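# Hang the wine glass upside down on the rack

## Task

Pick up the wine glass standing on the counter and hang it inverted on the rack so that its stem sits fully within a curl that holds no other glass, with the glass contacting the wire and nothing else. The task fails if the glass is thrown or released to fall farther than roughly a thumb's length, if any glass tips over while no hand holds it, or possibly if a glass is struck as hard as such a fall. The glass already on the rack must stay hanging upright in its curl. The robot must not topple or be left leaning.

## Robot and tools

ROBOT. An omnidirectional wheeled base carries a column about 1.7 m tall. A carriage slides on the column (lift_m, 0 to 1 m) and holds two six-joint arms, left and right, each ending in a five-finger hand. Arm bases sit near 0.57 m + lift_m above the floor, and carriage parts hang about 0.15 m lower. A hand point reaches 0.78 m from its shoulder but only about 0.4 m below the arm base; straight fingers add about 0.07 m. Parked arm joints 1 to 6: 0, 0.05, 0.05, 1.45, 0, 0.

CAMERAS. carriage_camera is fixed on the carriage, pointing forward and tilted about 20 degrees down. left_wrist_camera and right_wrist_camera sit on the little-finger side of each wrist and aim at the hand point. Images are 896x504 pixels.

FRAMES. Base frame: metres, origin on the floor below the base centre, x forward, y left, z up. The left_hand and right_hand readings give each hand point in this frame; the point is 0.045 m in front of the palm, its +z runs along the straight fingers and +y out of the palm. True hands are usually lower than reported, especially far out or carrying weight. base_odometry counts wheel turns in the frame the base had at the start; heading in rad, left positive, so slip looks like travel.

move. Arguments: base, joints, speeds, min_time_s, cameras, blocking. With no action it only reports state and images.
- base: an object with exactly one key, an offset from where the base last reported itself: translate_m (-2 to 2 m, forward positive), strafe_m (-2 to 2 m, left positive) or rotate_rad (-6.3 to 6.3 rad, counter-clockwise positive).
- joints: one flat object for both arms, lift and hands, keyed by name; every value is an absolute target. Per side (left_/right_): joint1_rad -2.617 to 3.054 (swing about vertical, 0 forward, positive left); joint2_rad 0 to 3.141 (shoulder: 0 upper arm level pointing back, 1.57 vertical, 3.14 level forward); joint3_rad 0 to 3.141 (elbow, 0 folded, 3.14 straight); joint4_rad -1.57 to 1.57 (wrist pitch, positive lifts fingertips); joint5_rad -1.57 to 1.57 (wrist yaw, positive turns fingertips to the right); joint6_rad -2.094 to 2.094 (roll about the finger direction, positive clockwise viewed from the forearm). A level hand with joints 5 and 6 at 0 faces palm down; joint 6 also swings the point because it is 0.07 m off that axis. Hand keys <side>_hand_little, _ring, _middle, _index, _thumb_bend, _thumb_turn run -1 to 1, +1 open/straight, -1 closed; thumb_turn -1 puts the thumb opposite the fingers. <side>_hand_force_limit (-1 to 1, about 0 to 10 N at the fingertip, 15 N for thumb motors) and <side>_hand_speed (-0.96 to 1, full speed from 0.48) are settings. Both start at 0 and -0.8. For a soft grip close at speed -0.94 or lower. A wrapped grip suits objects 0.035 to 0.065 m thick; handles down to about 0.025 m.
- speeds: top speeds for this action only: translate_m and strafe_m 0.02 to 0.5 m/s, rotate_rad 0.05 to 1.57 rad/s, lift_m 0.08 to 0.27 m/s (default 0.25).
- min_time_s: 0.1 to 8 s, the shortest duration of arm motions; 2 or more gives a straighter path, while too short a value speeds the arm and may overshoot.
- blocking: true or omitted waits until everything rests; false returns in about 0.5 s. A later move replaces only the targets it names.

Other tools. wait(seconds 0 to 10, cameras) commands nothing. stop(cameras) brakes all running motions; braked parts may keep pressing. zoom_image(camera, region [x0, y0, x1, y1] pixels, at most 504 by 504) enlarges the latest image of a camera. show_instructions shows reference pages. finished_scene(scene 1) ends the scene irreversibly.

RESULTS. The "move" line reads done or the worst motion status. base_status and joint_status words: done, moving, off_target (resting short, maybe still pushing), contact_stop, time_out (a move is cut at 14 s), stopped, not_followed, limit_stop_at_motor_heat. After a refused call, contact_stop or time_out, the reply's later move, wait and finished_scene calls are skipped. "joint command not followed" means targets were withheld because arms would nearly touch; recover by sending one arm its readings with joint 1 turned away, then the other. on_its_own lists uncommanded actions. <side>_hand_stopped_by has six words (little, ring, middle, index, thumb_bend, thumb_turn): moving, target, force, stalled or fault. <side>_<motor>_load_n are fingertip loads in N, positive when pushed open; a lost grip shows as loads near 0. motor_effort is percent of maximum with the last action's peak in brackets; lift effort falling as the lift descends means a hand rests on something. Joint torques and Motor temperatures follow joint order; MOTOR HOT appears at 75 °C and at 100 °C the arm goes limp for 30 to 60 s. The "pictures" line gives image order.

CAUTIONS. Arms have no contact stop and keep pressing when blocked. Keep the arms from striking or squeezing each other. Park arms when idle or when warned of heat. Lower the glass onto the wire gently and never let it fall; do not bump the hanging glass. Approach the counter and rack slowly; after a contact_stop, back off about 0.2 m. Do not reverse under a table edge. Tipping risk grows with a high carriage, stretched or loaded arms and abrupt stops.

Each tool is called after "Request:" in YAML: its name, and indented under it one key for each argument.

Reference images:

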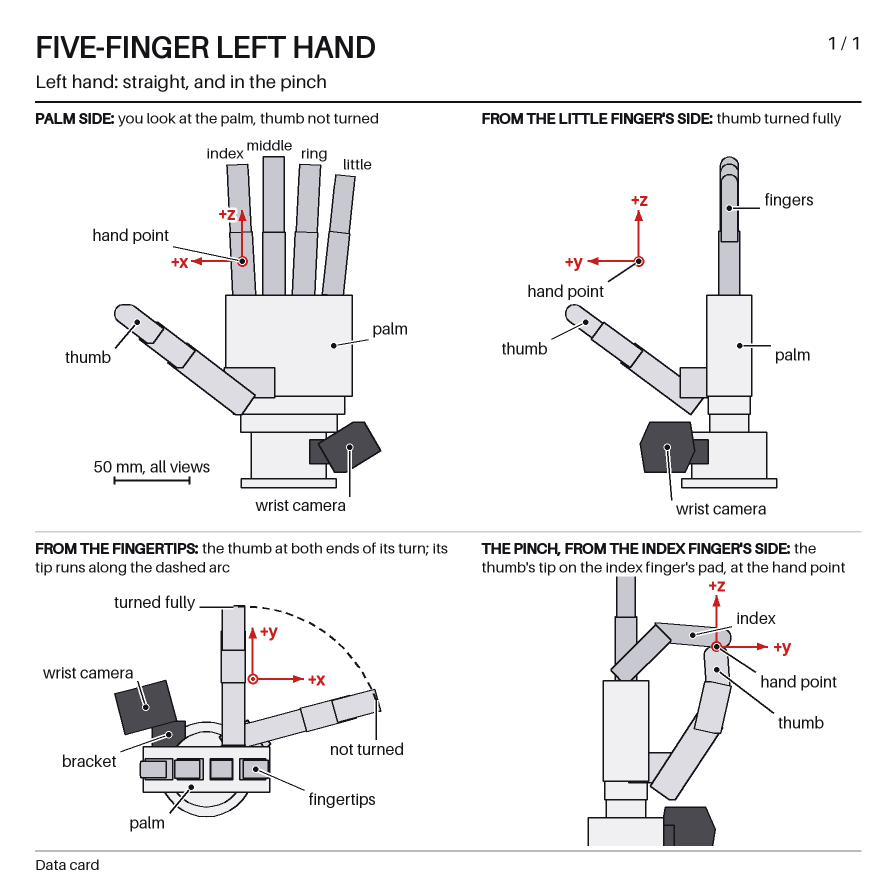

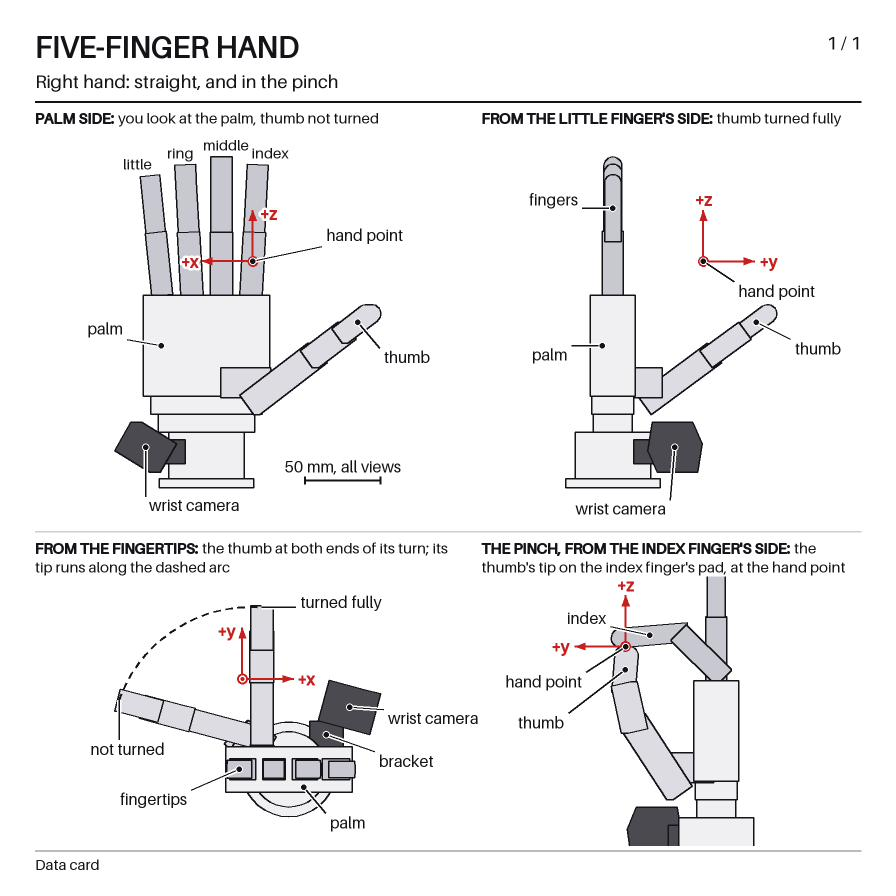

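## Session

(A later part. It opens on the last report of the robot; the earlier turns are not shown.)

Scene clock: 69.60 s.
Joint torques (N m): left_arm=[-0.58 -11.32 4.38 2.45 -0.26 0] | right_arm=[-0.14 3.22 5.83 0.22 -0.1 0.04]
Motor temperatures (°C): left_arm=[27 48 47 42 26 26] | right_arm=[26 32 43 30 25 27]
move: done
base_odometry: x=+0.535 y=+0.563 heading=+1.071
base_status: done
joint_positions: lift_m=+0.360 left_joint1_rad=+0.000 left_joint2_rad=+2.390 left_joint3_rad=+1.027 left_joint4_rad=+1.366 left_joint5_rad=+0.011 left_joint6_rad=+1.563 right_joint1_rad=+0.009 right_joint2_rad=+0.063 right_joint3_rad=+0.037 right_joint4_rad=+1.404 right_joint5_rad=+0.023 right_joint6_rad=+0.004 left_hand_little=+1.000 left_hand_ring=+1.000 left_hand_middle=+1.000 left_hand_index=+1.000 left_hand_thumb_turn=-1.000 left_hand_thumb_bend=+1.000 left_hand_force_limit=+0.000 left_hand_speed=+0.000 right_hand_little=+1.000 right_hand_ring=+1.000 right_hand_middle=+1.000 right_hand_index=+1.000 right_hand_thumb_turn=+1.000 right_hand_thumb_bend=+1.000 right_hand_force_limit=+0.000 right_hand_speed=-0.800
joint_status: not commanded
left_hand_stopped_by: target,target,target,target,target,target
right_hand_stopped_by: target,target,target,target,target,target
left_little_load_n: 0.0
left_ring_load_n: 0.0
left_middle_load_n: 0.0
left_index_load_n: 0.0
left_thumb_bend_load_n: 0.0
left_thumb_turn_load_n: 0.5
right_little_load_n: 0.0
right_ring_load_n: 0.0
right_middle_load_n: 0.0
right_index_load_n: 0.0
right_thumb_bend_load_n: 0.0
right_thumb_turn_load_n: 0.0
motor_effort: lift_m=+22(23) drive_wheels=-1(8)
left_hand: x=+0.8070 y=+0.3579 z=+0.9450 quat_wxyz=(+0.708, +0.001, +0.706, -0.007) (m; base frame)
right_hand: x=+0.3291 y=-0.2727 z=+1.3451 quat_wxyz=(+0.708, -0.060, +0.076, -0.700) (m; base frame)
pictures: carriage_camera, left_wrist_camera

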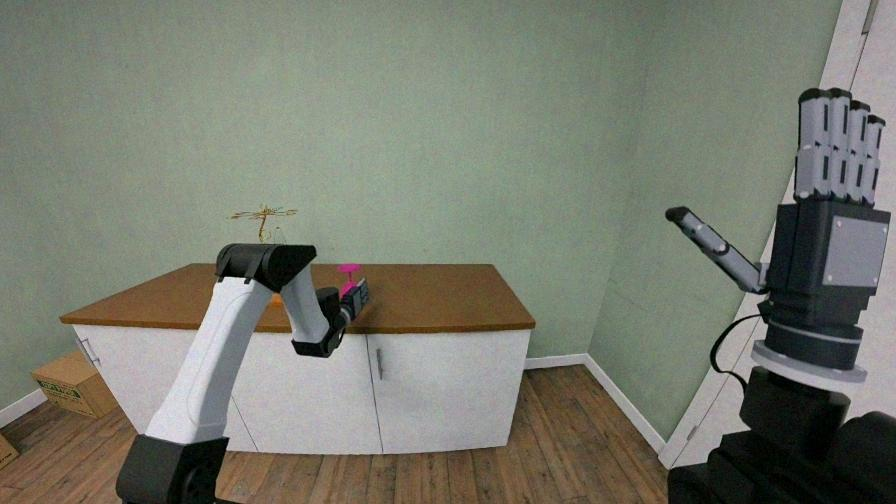

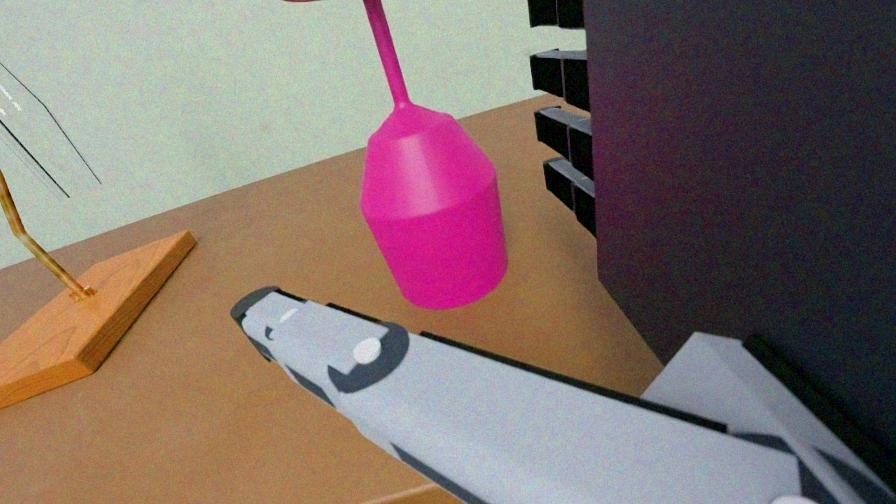

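Request:
move:
  joints: {"left_joint1_rad": 0.026}
  cameras: ["left_wrist_camera"]

Request:
move:
  base: {"translate_m": 0.04}
  speeds: {"translate_m": 0.06}
  cameras: ["carriage_camera", "left_wrist_camera"]

Scene clock: 71.20 s.
Joint torques (N m): left_arm=[-0.54 -11.29 4.38 2.45 -0.23 -0.01] | right_arm=[-0.14 3.22 5.85 0.22 -0.1 0.03]
move: done
base_odometry: x=+0.535 y=+0.563 heading=+1.071
base_status: not commanded
joint_positions: lift_m=+0.360 left_joint1_rad=+0.025 left_joint2_rad=+2.390 left_joint3_rad=+1.027 left_joint4_rad=+1.366 left_joint5_rad=+0.010 left_joint6_rad=+1.563 right_joint1_rad=+0.009 right_joint2_rad=+0.063 right_joint3_rad=+0.037 right_joint4_rad=+1.404 right_joint5_rad=+0.023 right_joint6_rad=+0.004 left_hand_little=+1.000 left_hand_ring=+1.000 left_hand_middle=+1.000 left_hand_index=+1.000 left_hand_thumb_turn=-1.000 left_hand_thumb_bend=+1.000 left_hand_force_limit=+0.000 left_hand_speed=+0.000 right_hand_little=+1.000 right_hand_ring=+1.000 right_hand_middle=+1.000 right_hand_index=+1.000 right_hand_thumb_turn=+1.000 right_hand_thumb_bend=+1.000 right_hand_force_limit=+0.000 right_hand_speed=-0.800
joint_status: all done
left_hand_stopped_by: target,target,target,target,target,target
right_hand_stopped_by: target,target,target,target,target,target
left_little_load_n: 0.0
left_ring_load_n: 0.0
left_middle_load_n: 0.0
left_index_load_n: 0.0
left_thumb_bend_load_n: 0.0
left_thumb_turn_load_n: 0.0
right_little_load_n: 0.0
right_ring_load_n: 0.0
right_middle_load_n: 0.0
right_index_load_n: 0.0
right_thumb_bend_load_n: 0.0
right_thumb_turn_load_n: 0.0
motor_effort: lift_m=+22(23) drive_wheels=-2(4)
left_hand: x=+0.8053 y=+0.3731 z=+0.9450 quat_wxyz=(+0.708, -0.008, +0.706, +0.003) (m; base frame)
right_hand: x=+0.3291 y=-0.2727 z=+1.3451 quat_wxyz=(+0.708, -0.060, +0.076, -0.700) (m; base frame)
pictures: left_wrist_camera

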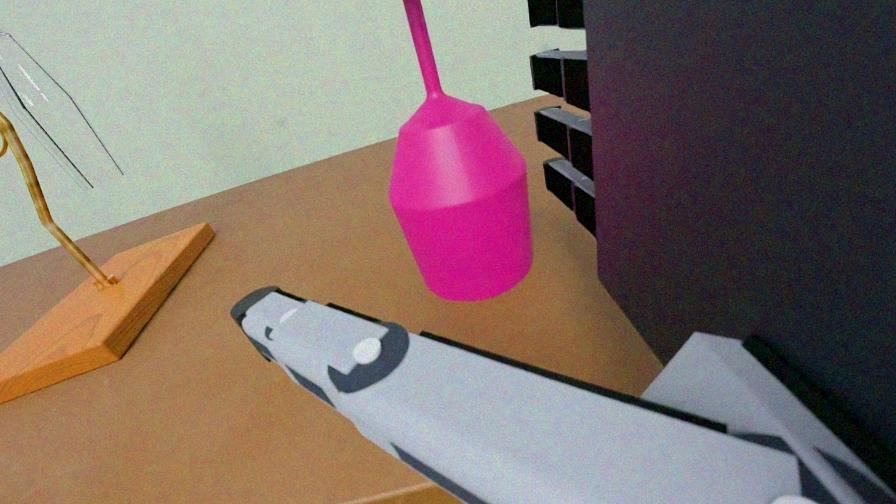

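Scene clock: 72.40 s.
Joint torques (N m): left_arm=[-0.47 -11.37 4.46 2.44 -0.21 0] | right_arm=[-0.14 3.23 5.85 0.19 -0.1 0.04]
move: done
base_odometry: x=+0.554 y=+0.598 heading=+1.072
base_status: done
joint_positions: lift_m=+0.360 left_joint1_rad=+0.025 left_joint2_rad=+2.390 left_joint3_rad=+1.027 left_joint4_rad=+1.366 left_joint5_rad=+0.010 left_joint6_rad=+1.563 right_joint1_rad=+0.009 right_joint2_rad=+0.063 right_joint3_rad=+0.037 right_joint4_rad=+1.404 right_joint5_rad=+0.023 right_joint6_rad=+0.004 left_hand_little=+1.000 left_hand_ring=+1.000 left_hand_middle=+1.000 left_hand_index=+1.000 left_hand_thumb_turn=-1.000 left_hand_thumb_bend=+1.000 left_hand_force_limit=+0.000 left_hand_speed=+0.000 right_hand_little=+1.000 right_hand_ring=+1.000 right_hand_middle=+1.000 right_hand_index=+1.000 right_hand_thumb_turn=+1.000 right_hand_thumb_bend=+1.000 right_hand_force_limit=+0.000 right_hand_speed=-0.800
joint_status: not commanded
left_hand_stopped_by: target,target,target,target,target,target
right_hand_stopped_by: target,target,target,target,target,target
left_little_load_n: 0.0
left_ring_load_n: 0.0
left_middle_load_n: 0.0
left_index_load_n: 0.0
left_thumb_bend_load_n: 0.0
left_thumb_turn_load_n: 0.5
right_little_load_n: 0.0
right_ring_load_n: 0.0
right_middle_load_n: 0.0
right_index_load_n: 0.0
right_thumb_bend_load_n: 0.0
right_thumb_turn_load_n: 0.0
motor_effort: lift_m=+23(23) drive_wheels=+4(9)
left_hand: x=+0.8053 y=+0.3731 z=+0.9450 quat_wxyz=(+0.708, -0.008, +0.706, +0.003) (m; base frame)
right_hand: x=+0.3292 y=-0.2727 z=+1.3451 quat_wxyz=(+0.708, -0.060, +0.076, -0.700) (m; base frame)
pictures: carriage_camera, left_wrist_camera

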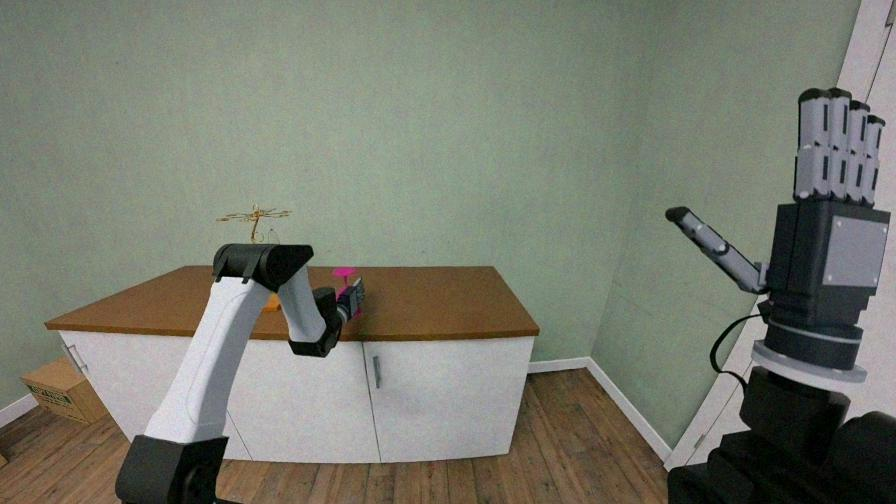

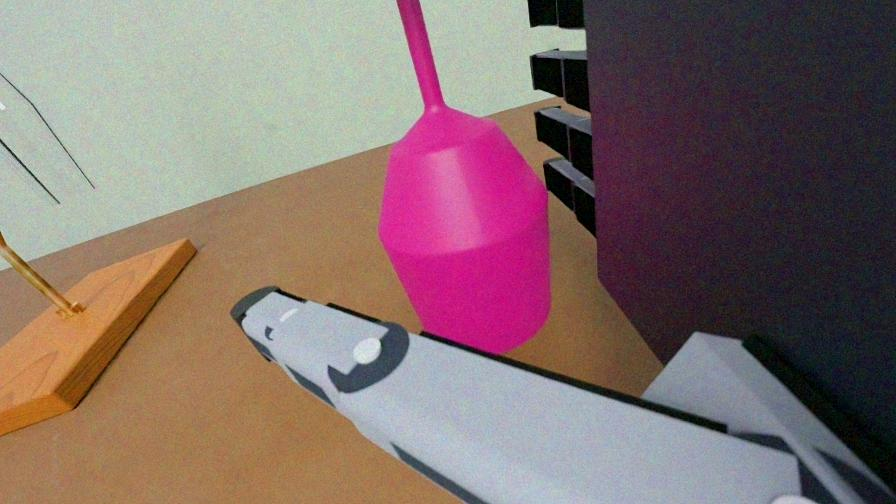

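Request:
move:
  joints: {"left_joint1_rad": 0.016, "lift_m": 0.33}
  speeds: {"lift_m": 0.08}
  cameras: ["carriage_camera", "left_wrist_camera"]

Request:
zoom_image:
  camera: "carriage_camera"
  region: [290, 220, 390, 360]

Scene clock: 74.17 s.
Joint torques (N m): left_arm=[-0.96 -11.4 4.48 2.47 -0.24 -0.01] | right_arm=[-0.16 3.22 5.85 0.21 -0.1 0.04]
move: done
base_odometry: x=+0.554 y=+0.598 heading=+1.072
base_status: not commanded
joint_positions: lift_m=+0.330 left_joint1_rad=+0.021 left_joint2_rad=+2.390 left_joint3_rad=+1.027 left_joint4_rad=+1.362 left_joint5_rad=+0.010 left_joint6_rad=+1.563 right_joint1_rad=+0.009 right_joint2_rad=+0.063 right_joint3_rad=+0.037 right_joint4_rad=+1.404 right_joint5_rad=+0.023 right_joint6_rad=+0.004 left_hand_little=+1.000 left_hand_ring=+1.000 left_hand_middle=+1.000 left_hand_index=+1.000 left_hand_thumb_turn=-1.000 left_hand_thumb_bend=+1.000 left_hand_force_limit=+0.000 left_hand_speed=+0.000 right_hand_little=+1.000 right_hand_ring=+1.000 right_hand_middle=+1.000 right_hand_index=+1.000 right_hand_thumb_turn=+1.000 right_hand_thumb_bend=+1.000 right_hand_force_limit=+0.000 right_hand_speed=-0.800
joint_status: all done
left_hand_stopped_by: target,target,target,target,target,target
right_hand_stopped_by: target,target,target,target,target,target
left_little_load_n: 0.0
left_ring_load_n: 0.0
left_middle_load_n: 0.0
left_index_load_n: 0.0
left_thumb_bend_load_n: 0.0
left_thumb_turn_load_n: 0.5
right_little_load_n: 0.0
right_ring_load_n: 0.0
right_middle_load_n: 0.0
right_index_load_n: 0.0
right_thumb_bend_load_n: 0.0
right_thumb_turn_load_n: 0.0
motor_effort: lift_m=+21(22) drive_wheels=+4(5)
left_hand: x=+0.8055 y=+0.3706 z=+0.9141 quat_wxyz=(+0.707, -0.006, +0.707, +0.001) (m; base frame)
right_hand: x=+0.3292 y=-0.2727 z=+1.3153 quat_wxyz=(+0.708, -0.060, +0.076, -0.700) (m; base frame)
pictures: carriage_camera, left_wrist_camera

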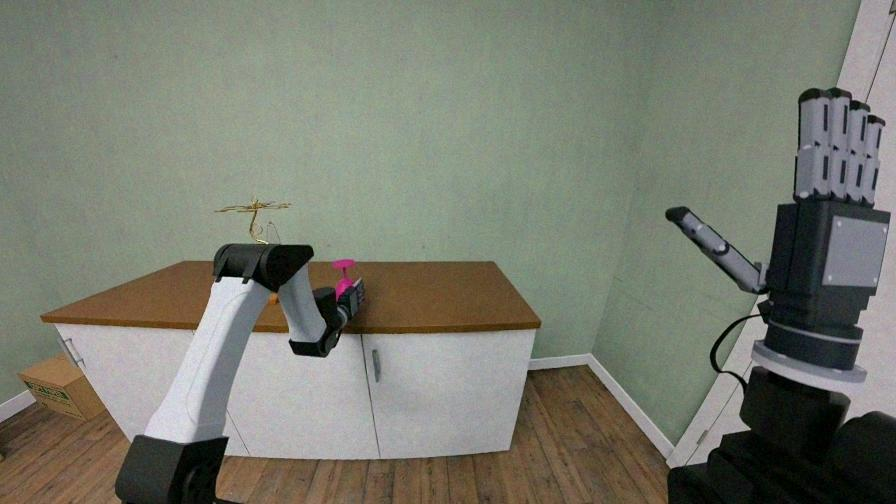

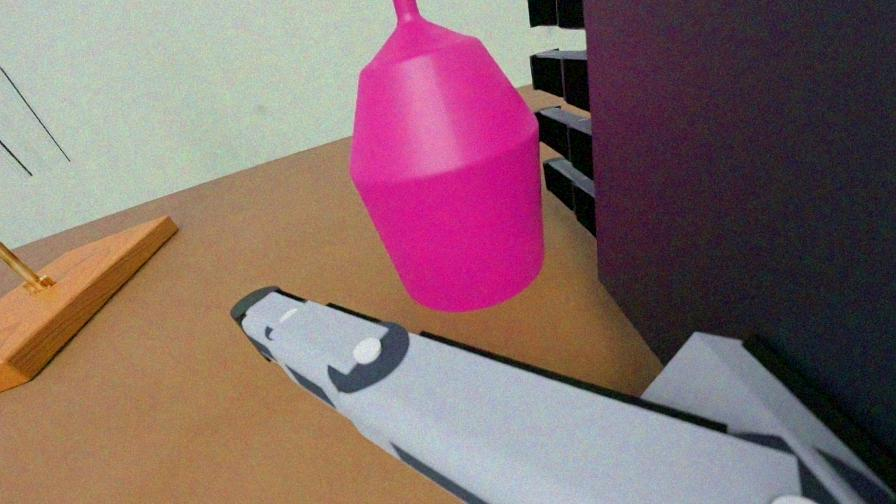

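Scaled by 3.600 from the camera's 896x504 image, which has a finer 1280x720 frame.

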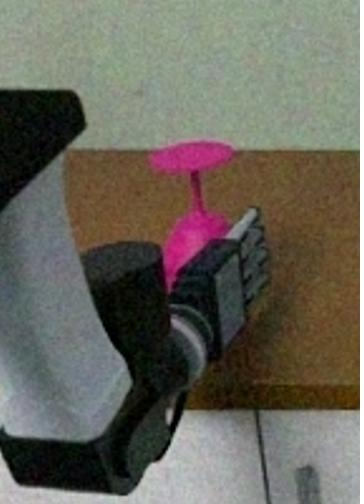

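Request:
move:
  joints: {"lift_m": 0.322}
  speeds: {"lift_m": 0.08}
  cameras: []

Request:
move:
  base: {"translate_m": 0.025}
  speeds: {"translate_m": 0.04}
  cameras: ["left_wrist_camera"]

Scene clock: 75.07 s.
Joint torques (N m): left_arm=[-0.87 -11.48 4.36 2.54 -0.22 0.01] | right_arm=[-0.14 3.23 5.85 0.25 -0.12 0.04]
move: done
base_odometry: x=+0.554 y=+0.598 heading=+1.072
base_status: not commanded
joint_positions: lift_m=+0.322 left_joint1_rad=+0.021 left_joint2_rad=+2.391 left_joint3_rad=+1.026 left_joint4_rad=+1.360 left_joint5_rad=+0.010 left_joint6_rad=+1.563 right_joint1_rad=+0.009 right_joint2_rad=+0.063 right_joint3_rad=+0.037 right_joint4_rad=+1.404 right_joint5_rad=+0.023 right_joint6_rad=+0.004 left_hand_little=+1.000 left_hand_ring=+1.000 left_hand_middle=+1.000 left_hand_index=+1.000 left_hand_thumb_turn=-1.000 left_hand_thumb_bend=+1.000 left_hand_force_limit=+0.000 left_hand_speed=+0.000 right_hand_little=+1.000 right_hand_ring=+1.000 right_hand_middle=+1.000 right_hand_index=+1.000 right_hand_thumb_turn=+1.000 right_hand_thumb_bend=+1.000 right_hand_force_limit=+0.000 right_hand_speed=-0.800
joint_status: all done
left_hand_stopped_by: target,target,target,target,target,target
right_hand_stopped_by: target,target,target,target,target,target
left_little_load_n: 0.0
left_ring_load_n: 0.0
left_middle_load_n: 0.0
left_index_load_n: 0.0
left_thumb_bend_load_n: 0.0
left_thumb_turn_load_n: 0.5
right_little_load_n: 0.0
right_ring_load_n: 0.0
right_middle_load_n: 0.0
right_index_load_n: 0.0
right_thumb_bend_load_n: 0.0
right_thumb_turn_load_n: 0.0
motor_effort: lift_m=+21(22) drive_wheels=-1(6)
left_hand: x=+0.8051 y=+0.3706 z=+0.9047 quat_wxyz=(+0.705, -0.006, +0.709, +0.001) (m; base frame)
right_hand: x=+0.3292 y=-0.2727 z=+1.3073 quat_wxyz=(+0.708, -0.060, +0.076, -0.700) (m; base frame)
pictures: none
No camera images: "cameras" was empty.

Scene clock: 76.13 s.
Joint torques (N m): left_arm=[-1.01 -11.38 4.45 2.51 -0.23 0.01] | right_arm=[-0.14 3.22 5.85 0.21 -0.1 0.04]
move: done
base_odometry: x=+0.566 y=+0.620 heading=+1.072
base_status: done
joint_positions: lift_m=+0.322 left_joint1_rad=+0.021 left_joint2_rad=+2.391 left_joint3_rad=+1.026 left_joint4_rad=+1.360 left_joint5_rad=+0.010 left_joint6_rad=+1.563 right_joint1_rad=+0.009 right_joint2_rad=+0.063 right_joint3_rad=+0.037 right_joint4_rad=+1.403 right_joint5_rad=+0.023 right_joint6_rad=+0.004 left_hand_little=+1.000 left_hand_ring=+1.000 left_hand_middle=+1.000 left_hand_index=+1.000 left_hand_thumb_turn=-1.000 left_hand_thumb_bend=+1.000 left_hand_force_limit=+0.000 left_hand_speed=+0.000 right_hand_little=+1.000 right_hand_ring=+1.000 right_hand_middle=+1.000 right_hand_index=+1.000 right_hand_thumb_turn=+1.000 right_hand_thumb_bend=+1.000 right_hand_force_limit=+0.000 right_hand_speed=-0.800
joint_status: not commanded
left_hand_stopped_by: target,target,target,target,target,target
right_hand_stopped_by: target,target,target,target,target,target
left_little_load_n: 0.0
left_ring_load_n: 0.0
left_middle_load_n: 0.0
left_index_load_n: 0.0
left_thumb_bend_load_n: 0.0
left_thumb_turn_load_n: 0.0
right_little_load_n: 0.0
right_ring_load_n: 0.0
right_middle_load_n: 0.0
right_index_load_n: 0.0
right_thumb_bend_load_n: 0.0
right_thumb_turn_load_n: 0.0
motor_effort: lift_m=+21(21) drive_wheels=-1(9)
left_hand: x=+0.8051 y=+0.3706 z=+0.9047 quat_wxyz=(+0.705, -0.006, +0.709, +0.001) (m; base frame)
right_hand: x=+0.3293 y=-0.2727 z=+1.3072 quat_wxyz=(+0.708, -0.060, +0.076, -0.700) (m; base frame)
pictures: left_wrist_camera

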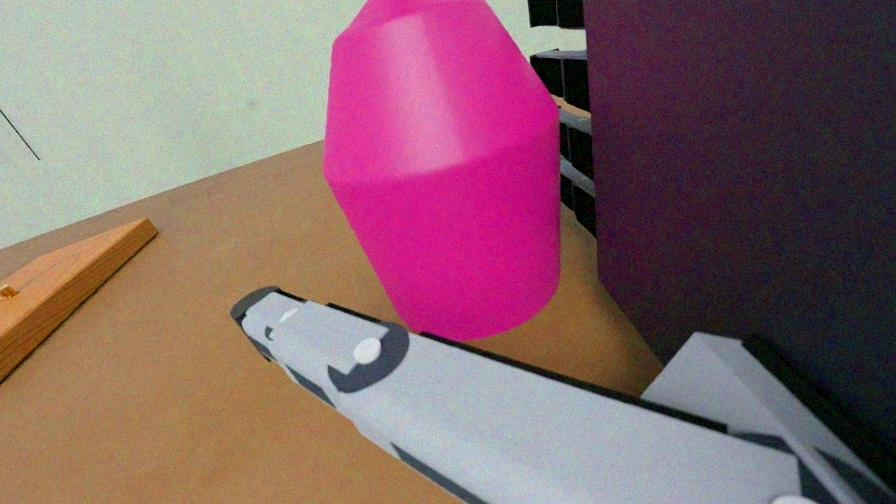

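Request:
move:
  base: {"translate_m": 0.014}
  speeds: {"translate_m": 0.03}
  joints: {"left_hand_speed": -0.9}
  cameras: ["carriage_camera", "left_wrist_camera"]

Request:
zoom_image:
  camera: "carriage_camera"
  region: [290, 220, 390, 360]

Scene clock: 78.07 s.
Joint torques (N m): left_arm=[-1.02 -11.34 4.41 2.51 -0.24 0] | right_arm=[-0.14 3.22 5.85 0.21 -0.1 0.03]
move: done
base_odometry: x=+0.572 y=+0.633 heading=+1.073
base_status: done
joint_positions: lift_m=+0.322 left_joint1_rad=+0.021 left_joint2_rad=+2.391 left_joint3_rad=+1.026 left_joint4_rad=+1.360 left_joint5_rad=+0.010 left_joint6_rad=+1.563 right_joint1_rad=+0.009 right_joint2_rad=+0.063 right_joint3_rad=+0.037 right_joint4_rad=+1.404 right_joint5_rad=+0.023 right_joint6_rad=+0.004 left_hand_little=+1.000 left_hand_ring=+1.000 left_hand_middle=+1.000 left_hand_index=+1.000 left_hand_thumb_turn=-1.000 left_hand_thumb_bend=+1.000 left_hand_force_limit=+0.000 left_hand_speed=-0.900 right_hand_little=+1.000 right_hand_ring=+1.000 right_hand_middle=+1.000 right_hand_index=+1.000 right_hand_thumb_turn=+1.000 right_hand_thumb_bend=+1.000 right_hand_force_limit=+0.000 right_hand_speed=-0.800
joint_status: all done
left_hand_stopped_by: target,target,target,target,target,target
right_hand_stopped_by: target,target,target,target,target,target
left_little_load_n: 0.0
left_ring_load_n: 0.0
left_middle_load_n: 0.0
left_index_load_n: 0.0
left_thumb_bend_load_n: 0.0
left_thumb_turn_load_n: 0.5
right_little_load_n: 0.0
right_ring_load_n: 0.0
right_middle_load_n: 0.0
right_index_load_n: 0.0
right_thumb_bend_load_n: 0.0
right_thumb_turn_load_n: 0.0
motor_effort: lift_m=+21(21) drive_wheels=-2(10)
left_hand: x=+0.8051 y=+0.3706 z=+0.9047 quat_wxyz=(+0.705, -0.006, +0.709, +0.001) (m; base frame)
right_hand: x=+0.3292 y=-0.2727 z=+1.3073 quat_wxyz=(+0.708, -0.060, +0.076, -0.700) (m; base frame)
pictures: carriage_camera, left_wrist_camera

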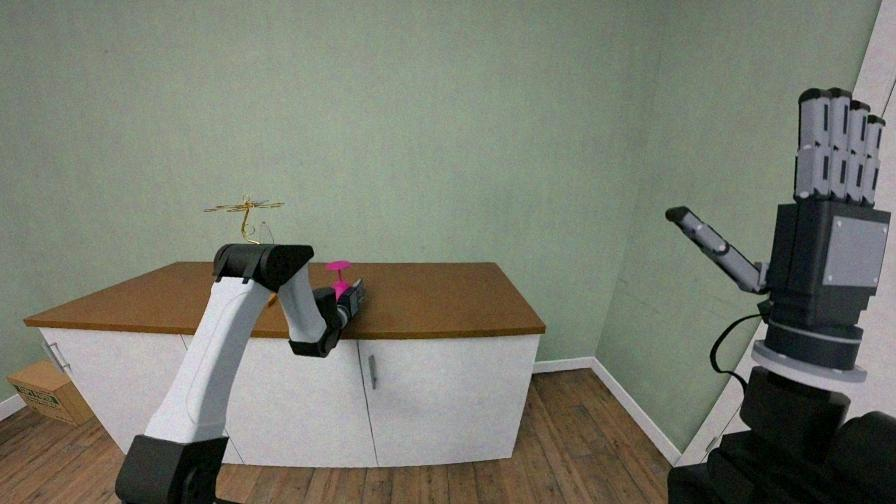

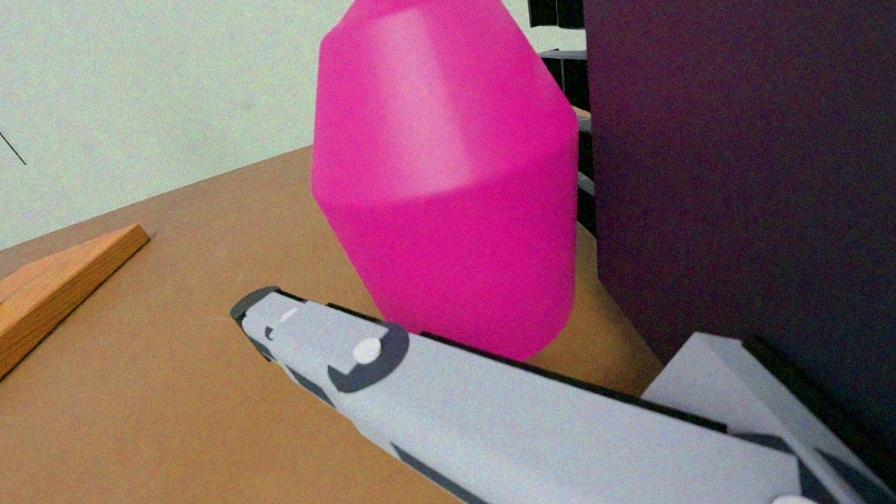

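Scaled by 3.600 from the camera's 896x504 image, which has a finer 1280x720 frame.

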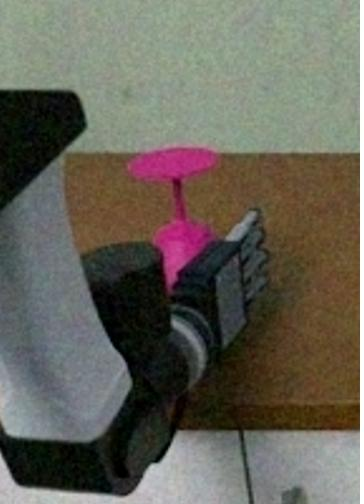

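Request:
move:
  joints: {"left_hand_speed": -0.93, "left_hand_force_limit": -0.75, "left_hand_index": 0.3, "left_hand_middle": 0.3, "left_hand_thumb_bend": 0.6}
  cameras: ["left_wrist_camera"]

Scene clock: 81.33 s.
Joint torques (N m): left_arm=[-0.91 -11.49 4.46 2.51 -0.24 0.01] | right_arm=[-0.16 3.23 5.85 0.22 -0.1 0.04]
move: off_target
base_odometry: x=+0.572 y=+0.633 heading=+1.073
base_status: not commanded
joint_positions: lift_m=+0.322 left_joint1_rad=+0.020 left_joint2_rad=+2.391 left_joint3_rad=+1.026 left_joint4_rad=+1.360 left_joint5_rad=+0.010 left_joint6_rad=+1.564 right_joint1_rad=+0.009 right_joint2_rad=+0.063 right_joint3_rad=+0.037 right_joint4_rad=+1.404 right_joint5_rad=+0.023 right_joint6_rad=+0.004 left_hand_little=+1.000 left_hand_ring=+1.000 left_hand_middle=+0.489 left_hand_index=+0.482 left_hand_thumb_turn=-1.000 left_hand_thumb_bend=+0.741 left_hand_force_limit=-0.750 left_hand_speed=-0.930 right_hand_little=+1.000 right_hand_ring=+1.000 right_hand_middle=+1.000 right_hand_index=+1.000 right_hand_thumb_turn=+1.000 right_hand_thumb_bend=+1.000 right_hand_force_limit=+0.000 right_hand_speed=-0.800
joint_status: left_hand_middle off_target (ended at +0.489, target +0.300); left_hand_index off_target (ended at +0.482, target +0.300); left_hand_thumb_bend off_target (ended at +0.741, target +0.600); the others done
left_hand_stopped_by: target,target,force,force,force,target
right_hand_stopped_by: target,target,target,target,target,target
left_little_load_n: 0.0
left_ring_load_n: 0.0
left_middle_load_n: 1.5
left_index_load_n: 1.5
left_thumb_bend_load_n: 4.5
left_thumb_turn_load_n: 0.5
right_little_load_n: 0.0
right_ring_load_n: 0.0
right_middle_load_n: 0.0
right_index_load_n: 0.0
right_thumb_bend_load_n: 0.0
right_thumb_turn_load_n: 0.0
motor_effort: lift_m=+21(21) drive_wheels=-2(4)
left_hand: x=+0.8052 y=+0.3702 z=+0.9047 quat_wxyz=(+0.705, -0.006, +0.709, +0.001) (m; base frame)
right_hand: x=+0.3292 y=-0.2727 z=+1.3073 quat_wxyz=(+0.708, -0.060, +0.076, -0.700) (m; base frame)
pictures: left_wrist_camera

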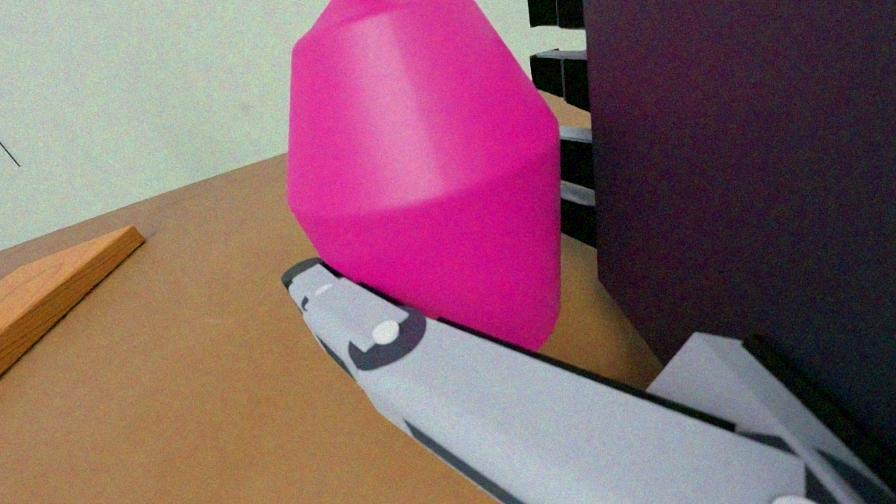

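Request:
move:
  joints: {"left_hand_force_limit": -0.6, "left_hand_index": 0.2, "left_hand_middle": 0.2, "left_hand_ring": 0.1, "left_hand_thumb_bend": 0.5}
  cameras: ["left_wrist_camera"]

Scene clock: 85.43 s.
Joint torques (N m): left_arm=[-0.85 -11.41 4.4 2.52 -0.23 0] | right_arm=[-0.16 3.23 5.85 0.22 -0.1 0.04]
move: off_target
base_odometry: x=+0.572 y=+0.633 heading=+1.073
base_status: not commanded
joint_positions: lift_m=+0.322 left_joint1_rad=+0.020 left_joint2_rad=+2.391 left_joint3_rad=+1.026 left_joint4_rad=+1.360 left_joint5_rad=+0.010 left_joint6_rad=+1.564 right_joint1_rad=+0.009 right_joint2_rad=+0.063 right_joint3_rad=+0.037 right_joint4_rad=+1.404 right_joint5_rad=+0.023 right_joint6_rad=+0.004 left_hand_little=+1.000 left_hand_ring=+0.476 left_hand_middle=+0.478 left_hand_index=+0.477 left_hand_thumb_turn=-1.000 left_hand_thumb_bend=+0.742 left_hand_force_limit=-0.600 left_hand_speed=-0.930 right_hand_little=+1.000 right_hand_ring=+1.000 right_hand_middle=+1.000 right_hand_index=+1.000 right_hand_thumb_turn=+1.000 right_hand_thumb_bend=+1.000 right_hand_force_limit=+0.000 right_hand_speed=-0.800
joint_status: left_hand_ring off_target (ended at +0.476, target +0.100); left_hand_middle off_target (ended at +0.478, target +0.200); left_hand_index off_target (ended at +0.477, target +0.200); left_hand_thumb_bend off_target (ended at +0.742, target +0.500); the others done
left_hand_stopped_by: target,force,force,force,force,target
right_hand_stopped_by: target,target,target,target,target,target
left_little_load_n: 0.0
left_ring_load_n: 2.5
left_middle_load_n: 2.0
left_index_load_n: 0.5
left_thumb_bend_load_n: 8.5
left_thumb_turn_load_n: 2.5
right_little_load_n: 0.0
right_ring_load_n: 0.0
right_middle_load_n: 0.0
right_index_load_n: 0.0
right_thumb_bend_load_n: 0.0
right_thumb_turn_load_n: 0.0
motor_effort: lift_m=+21(22) drive_wheels=-1(4)
left_hand: x=+0.8052 y=+0.3702 z=+0.9048 quat_wxyz=(+0.705, -0.006, +0.709, +0.001) (m; base frame)
right_hand: x=+0.3292 y=-0.2727 z=+1.3073 quat_wxyz=(+0.708, -0.060, +0.076, -0.700) (m; base frame)
pictures: left_wrist_camera

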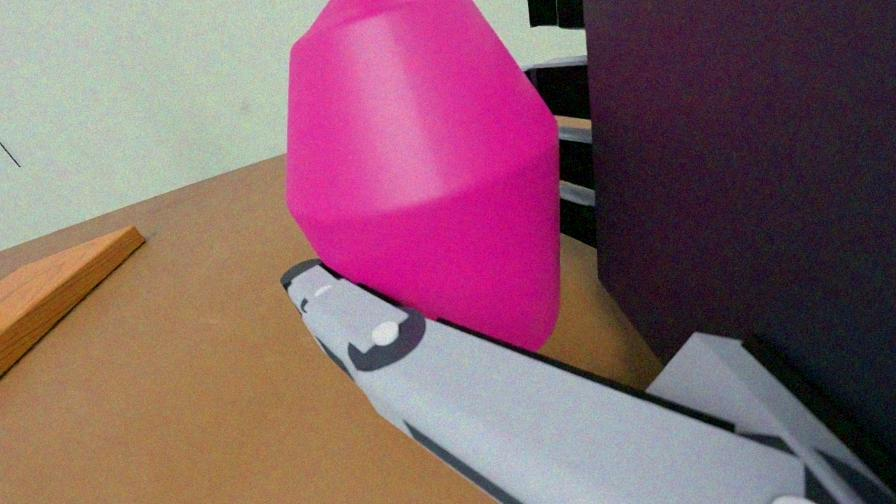

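Request:
move:
  joints: {"lift_m": 0.345}
  speeds: {"lift_m": 0.08}
  cameras: ["left_wrist_camera", "carriage_camera"]

Request:
zoom_image:
  camera: "carriage_camera"
  region: [290, 220, 390, 360]

Scene clock: 86.33 s.
Joint torques (N m): left_arm=[-0.84 -11.41 4.57 2.54 -0.22 -0.02] | right_arm=[-0.16 3.23 5.85 0.18 -0.11 0.04]
move: done
base_odometry: x=+0.572 y=+0.633 heading=+1.073
base_status: not commanded
joint_positions: lift_m=+0.345 left_joint1_rad=+0.020 left_joint2_rad=+2.391 left_joint3_rad=+1.026 left_joint4_rad=+1.356 left_joint5_rad=+0.010 left_joint6_rad=+1.565 right_joint1_rad=+0.009 right_joint2_rad=+0.063 right_joint3_rad=+0.037 right_joint4_rad=+1.404 right_joint5_rad=+0.023 right_joint6_rad=+0.004 left_hand_little=+1.000 left_hand_ring=+0.476 left_hand_middle=+0.478 left_hand_index=+0.477 left_hand_thumb_turn=-1.000 left_hand_thumb_bend=+0.742 left_hand_force_limit=-0.600 left_hand_speed=-0.930 right_hand_little=+1.000 right_hand_ring=+1.000 right_hand_middle=+1.000 right_hand_index=+1.000 right_hand_thumb_turn=+1.000 right_hand_thumb_bend=+1.000 right_hand_force_limit=+0.000 right_hand_speed=-0.800
joint_status: all done
left_hand_stopped_by: target,force,force,force,force,target
right_hand_stopped_by: target,target,target,target,target,target
left_little_load_n: 0.0
left_ring_load_n: 2.5
left_middle_load_n: 2.0
left_index_load_n: 1.0
left_thumb_bend_load_n: 8.5
left_thumb_turn_load_n: 3.0
right_little_load_n: 0.0
right_ring_load_n: 0.0
right_middle_load_n: 0.0
right_index_load_n: 0.0
right_thumb_bend_load_n: 0.0
right_thumb_turn_load_n: 0.0
motor_effort: lift_m=+23(27) drive_wheels=+3(4)
left_hand: x=+0.8050 y=+0.3702 z=+0.9264 quat_wxyz=(+0.704, -0.006, +0.710, +0.001) (m; base frame)
right_hand: x=+0.3292 y=-0.2727 z=+1.3301 quat_wxyz=(+0.708, -0.060, +0.076, -0.700) (m; base frame)
pictures: carriage_camera, left_wrist_camera

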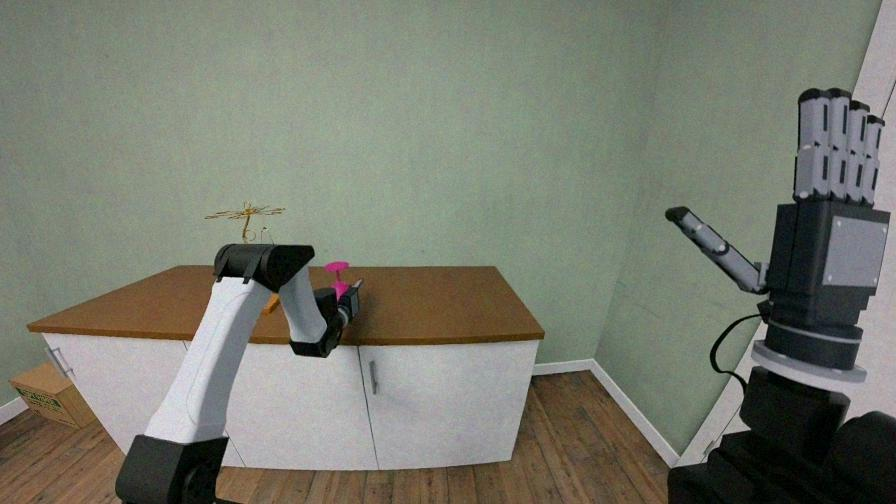

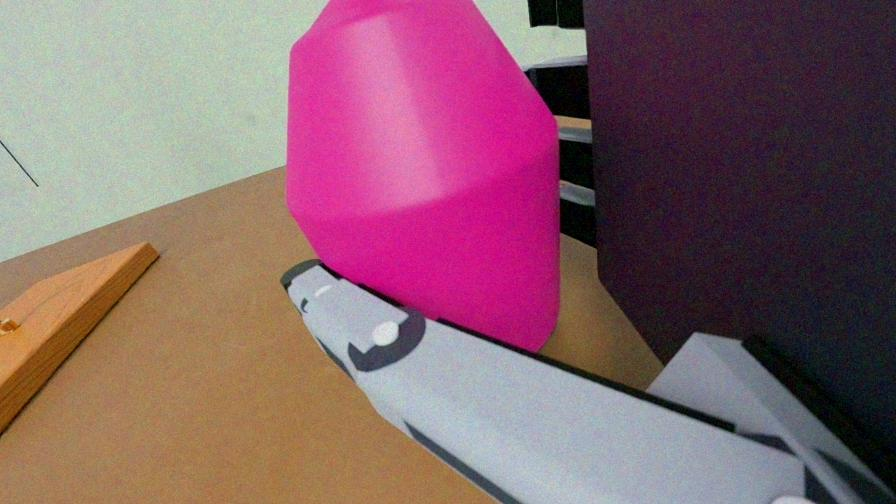

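Scaled by 3.600 from the camera's 896x504 image, which has a finer 1280x720 frame.

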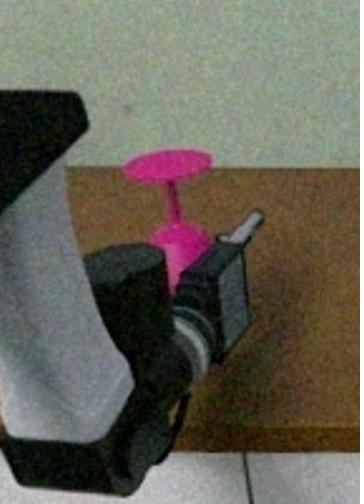

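Request:
move:
  base: {"translate_m": -0.3}
  joints: {"lift_m": 0.5}
  speeds: {"translate_m": 0.1, "lift_m": 0.08}
  cameras: ["left_wrist_camera", "carriage_camera"]

Request:
move:
  base: {"strafe_m": 0.3}
  speeds: {"strafe_m": 0.1}
  cameras: ["left_wrist_camera", "carriage_camera"]

Scene clock: 91.00 s.
Joint torques (N m): left_arm=[-0.8 -11.47 4.45 2.6 -0.24 0] | right_arm=[-0.14 3.22 5.83 0.24 -0.1 0.04]
Motor temperatures (°C): left_arm=[27 53 46 44 26 26] | right_arm=[26 32 43 29 25 26]
move: done
base_odometry: x=+0.428 y=+0.369 heading=+1.073
base_status: done
joint_positions: lift_m=+0.500 left_joint1_rad=+0.020 left_joint2_rad=+2.392 left_joint3_rad=+1.026 left_joint4_rad=+1.354 left_joint5_rad=+0.010 left_joint6_rad=+1.565 right_joint1_rad=+0.009 right_joint2_rad=+0.063 right_joint3_rad=+0.037 right_joint4_rad=+1.402 right_joint5_rad=+0.023 right_joint6_rad=+0.004 left_hand_little=+1.000 left_hand_ring=+0.476 left_hand_middle=+0.478 left_hand_index=+0.477 left_hand_thumb_turn=-1.000 left_hand_thumb_bend=+0.742 left_hand_force_limit=-0.600 left_hand_speed=-0.930 right_hand_little=+1.000 right_hand_ring=+1.000 right_hand_middle=+1.000 right_hand_index=+1.000 right_hand_thumb_turn=+1.000 right_hand_thumb_bend=+1.000 right_hand_force_limit=+0.000 right_hand_speed=-0.800
joint_status: all done
left_hand_stopped_by: target,force,force,force,force,target
right_hand_stopped_by: target,target,target,target,target,target
left_little_load_n: 0.0
left_ring_load_n: 2.0
left_middle_load_n: 1.5
left_index_load_n: 0.5
left_thumb_bend_load_n: 8.5
left_thumb_turn_load_n: 3.0
right_little_load_n: 0.0
right_ring_load_n: 0.0
right_middle_load_n: 0.0
right_index_load_n: 0.0
right_thumb_bend_load_n: 0.0
right_thumb_turn_load_n: 0.0
motor_effort: lift_m=+23(27) drive_wheels=+0(8)
left_hand: x=+0.8049 y=+0.3702 z=+1.0807 quat_wxyz=(+0.703, -0.006, +0.711, +0.001) (m; base frame)
right_hand: x=+0.3296 y=-0.2727 z=+1.4849 quat_wxyz=(+0.708, -0.061, +0.077, -0.700) (m; base frame)
pictures: carriage_camera, left_wrist_camera

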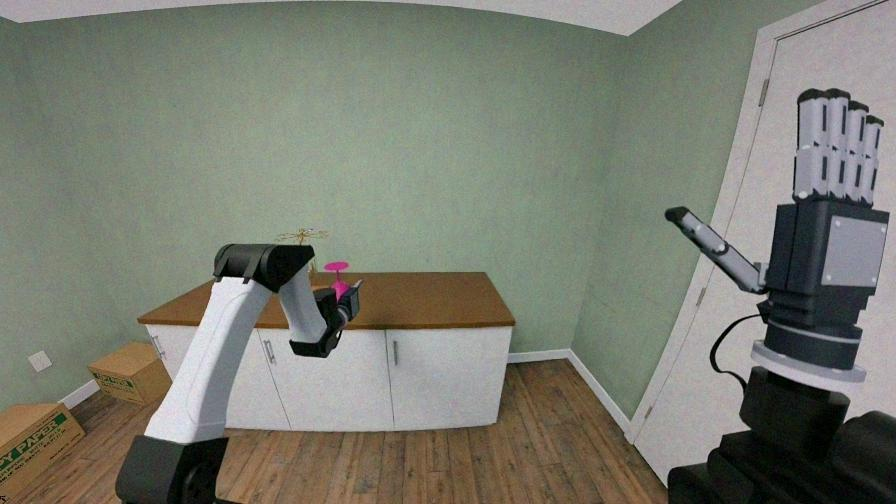

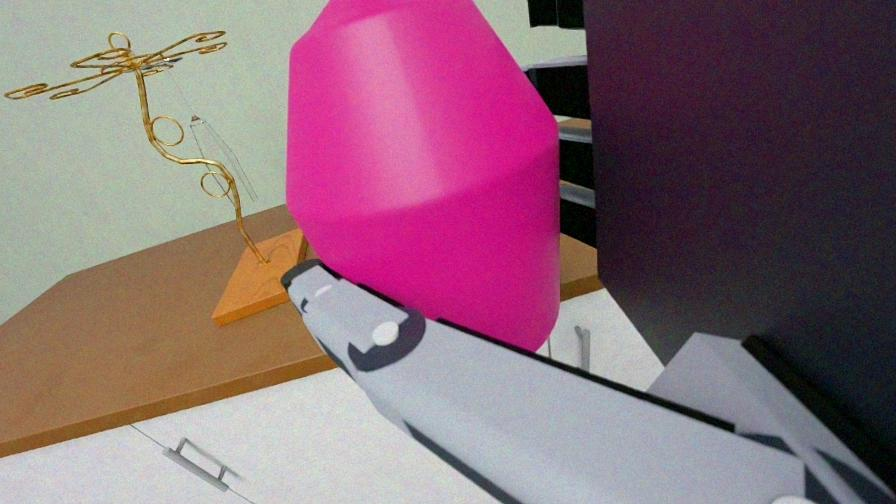

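Scene clock: 94.70 s.
Joint torques (N m): left_arm=[-0.66 -11.54 4.42 2.59 -0.19 -0.02] | right_arm=[-0.14 3.22 5.85 0.24 -0.11 0.04]
move: done
base_odometry: x=+0.165 y=+0.512 heading=+1.073
base_status: done
joint_positions: lift_m=+0.500 left_joint1_rad=+0.018 left_joint2_rad=+2.392 left_joint3_rad=+1.026 left_joint4_rad=+1.354 left_joint5_rad=+0.010 left_joint6_rad=+1.565 right_joint1_rad=+0.009 right_joint2_rad=+0.063 right_joint3_rad=+0.037 right_joint4_rad=+1.402 right_joint5_rad=+0.023 right_joint6_rad=+0.004 left_hand_little=+1.000 left_hand_ring=+0.476 left_hand_middle=+0.478 left_hand_index=+0.477 left_hand_thumb_turn=-1.000 left_hand_thumb_bend=+0.742 left_hand_force_limit=-0.600 left_hand_speed=-0.930 right_hand_little=+1.000 right_hand_ring=+1.000 right_hand_middle=+1.000 right_hand_index=+1.000 right_hand_thumb_turn=+1.000 right_hand_thumb_bend=+1.000 right_hand_force_limit=+0.000 right_hand_speed=-0.800
joint_status: not commanded
left_hand_stopped_by: target,force,force,force,force,target
right_hand_stopped_by: target,target,target,target,target,target
left_little_load_n: 0.0
left_ring_load_n: 2.5
left_middle_load_n: 2.0
left_index_load_n: 0.5
left_thumb_bend_load_n: 8.0
left_thumb_turn_load_n: 3.0
right_little_load_n: 0.5
right_ring_load_n: 0.0
right_middle_load_n: 0.0
right_index_load_n: 0.0
right_thumb_bend_load_n: 0.0
right_thumb_turn_load_n: 0.0
motor_effort: lift_m=+23(23) drive_wheels=+0(6)
left_hand: x=+0.8051 y=+0.3689 z=+1.0807 quat_wxyz=(+0.703, -0.005, +0.711, +0.001) (m; base frame)
right_hand: x=+0.3296 y=-0.2727 z=+1.4849 quat_wxyz=(+0.708, -0.061, +0.077, -0.700) (m; base frame)
pictures: carriage_camera, left_wrist_camera

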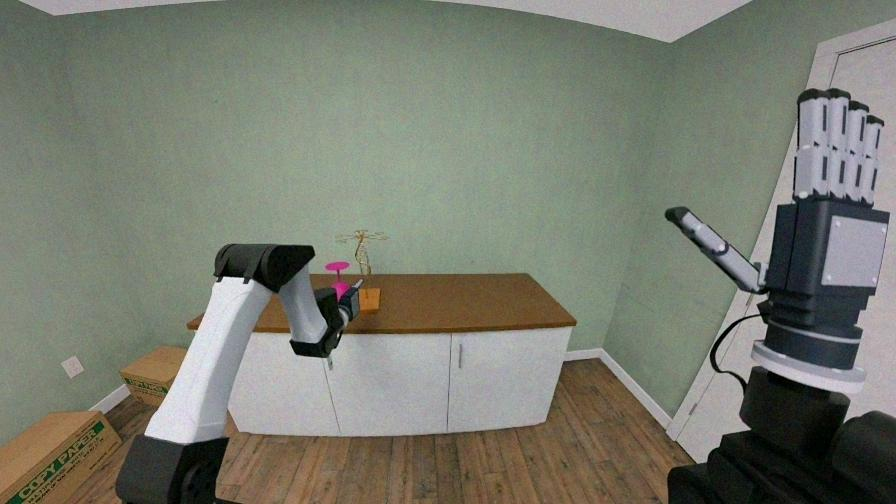

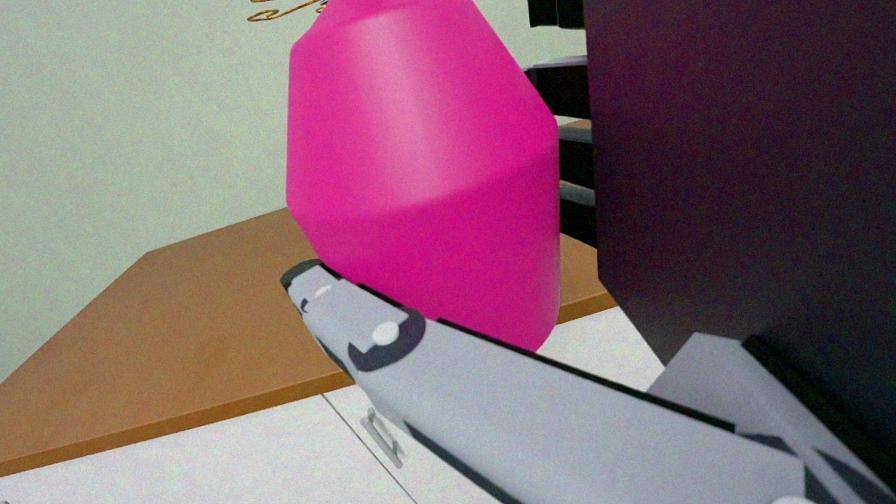

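Request:
zoom_image:
  camera: "carriage_camera"
  region: [310, 210, 410, 310]

Scaled by 5.040 from the camera's 896x504 image, which has a finer 1280x720 frame.

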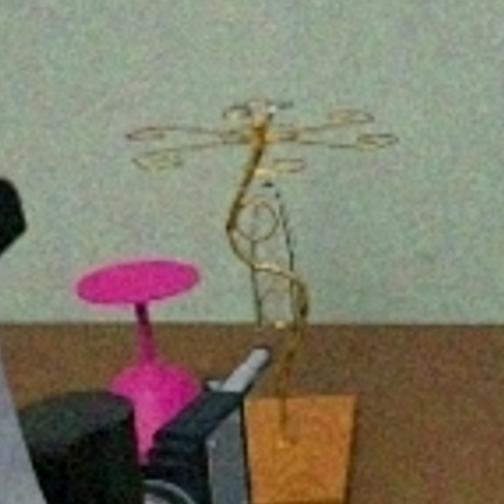

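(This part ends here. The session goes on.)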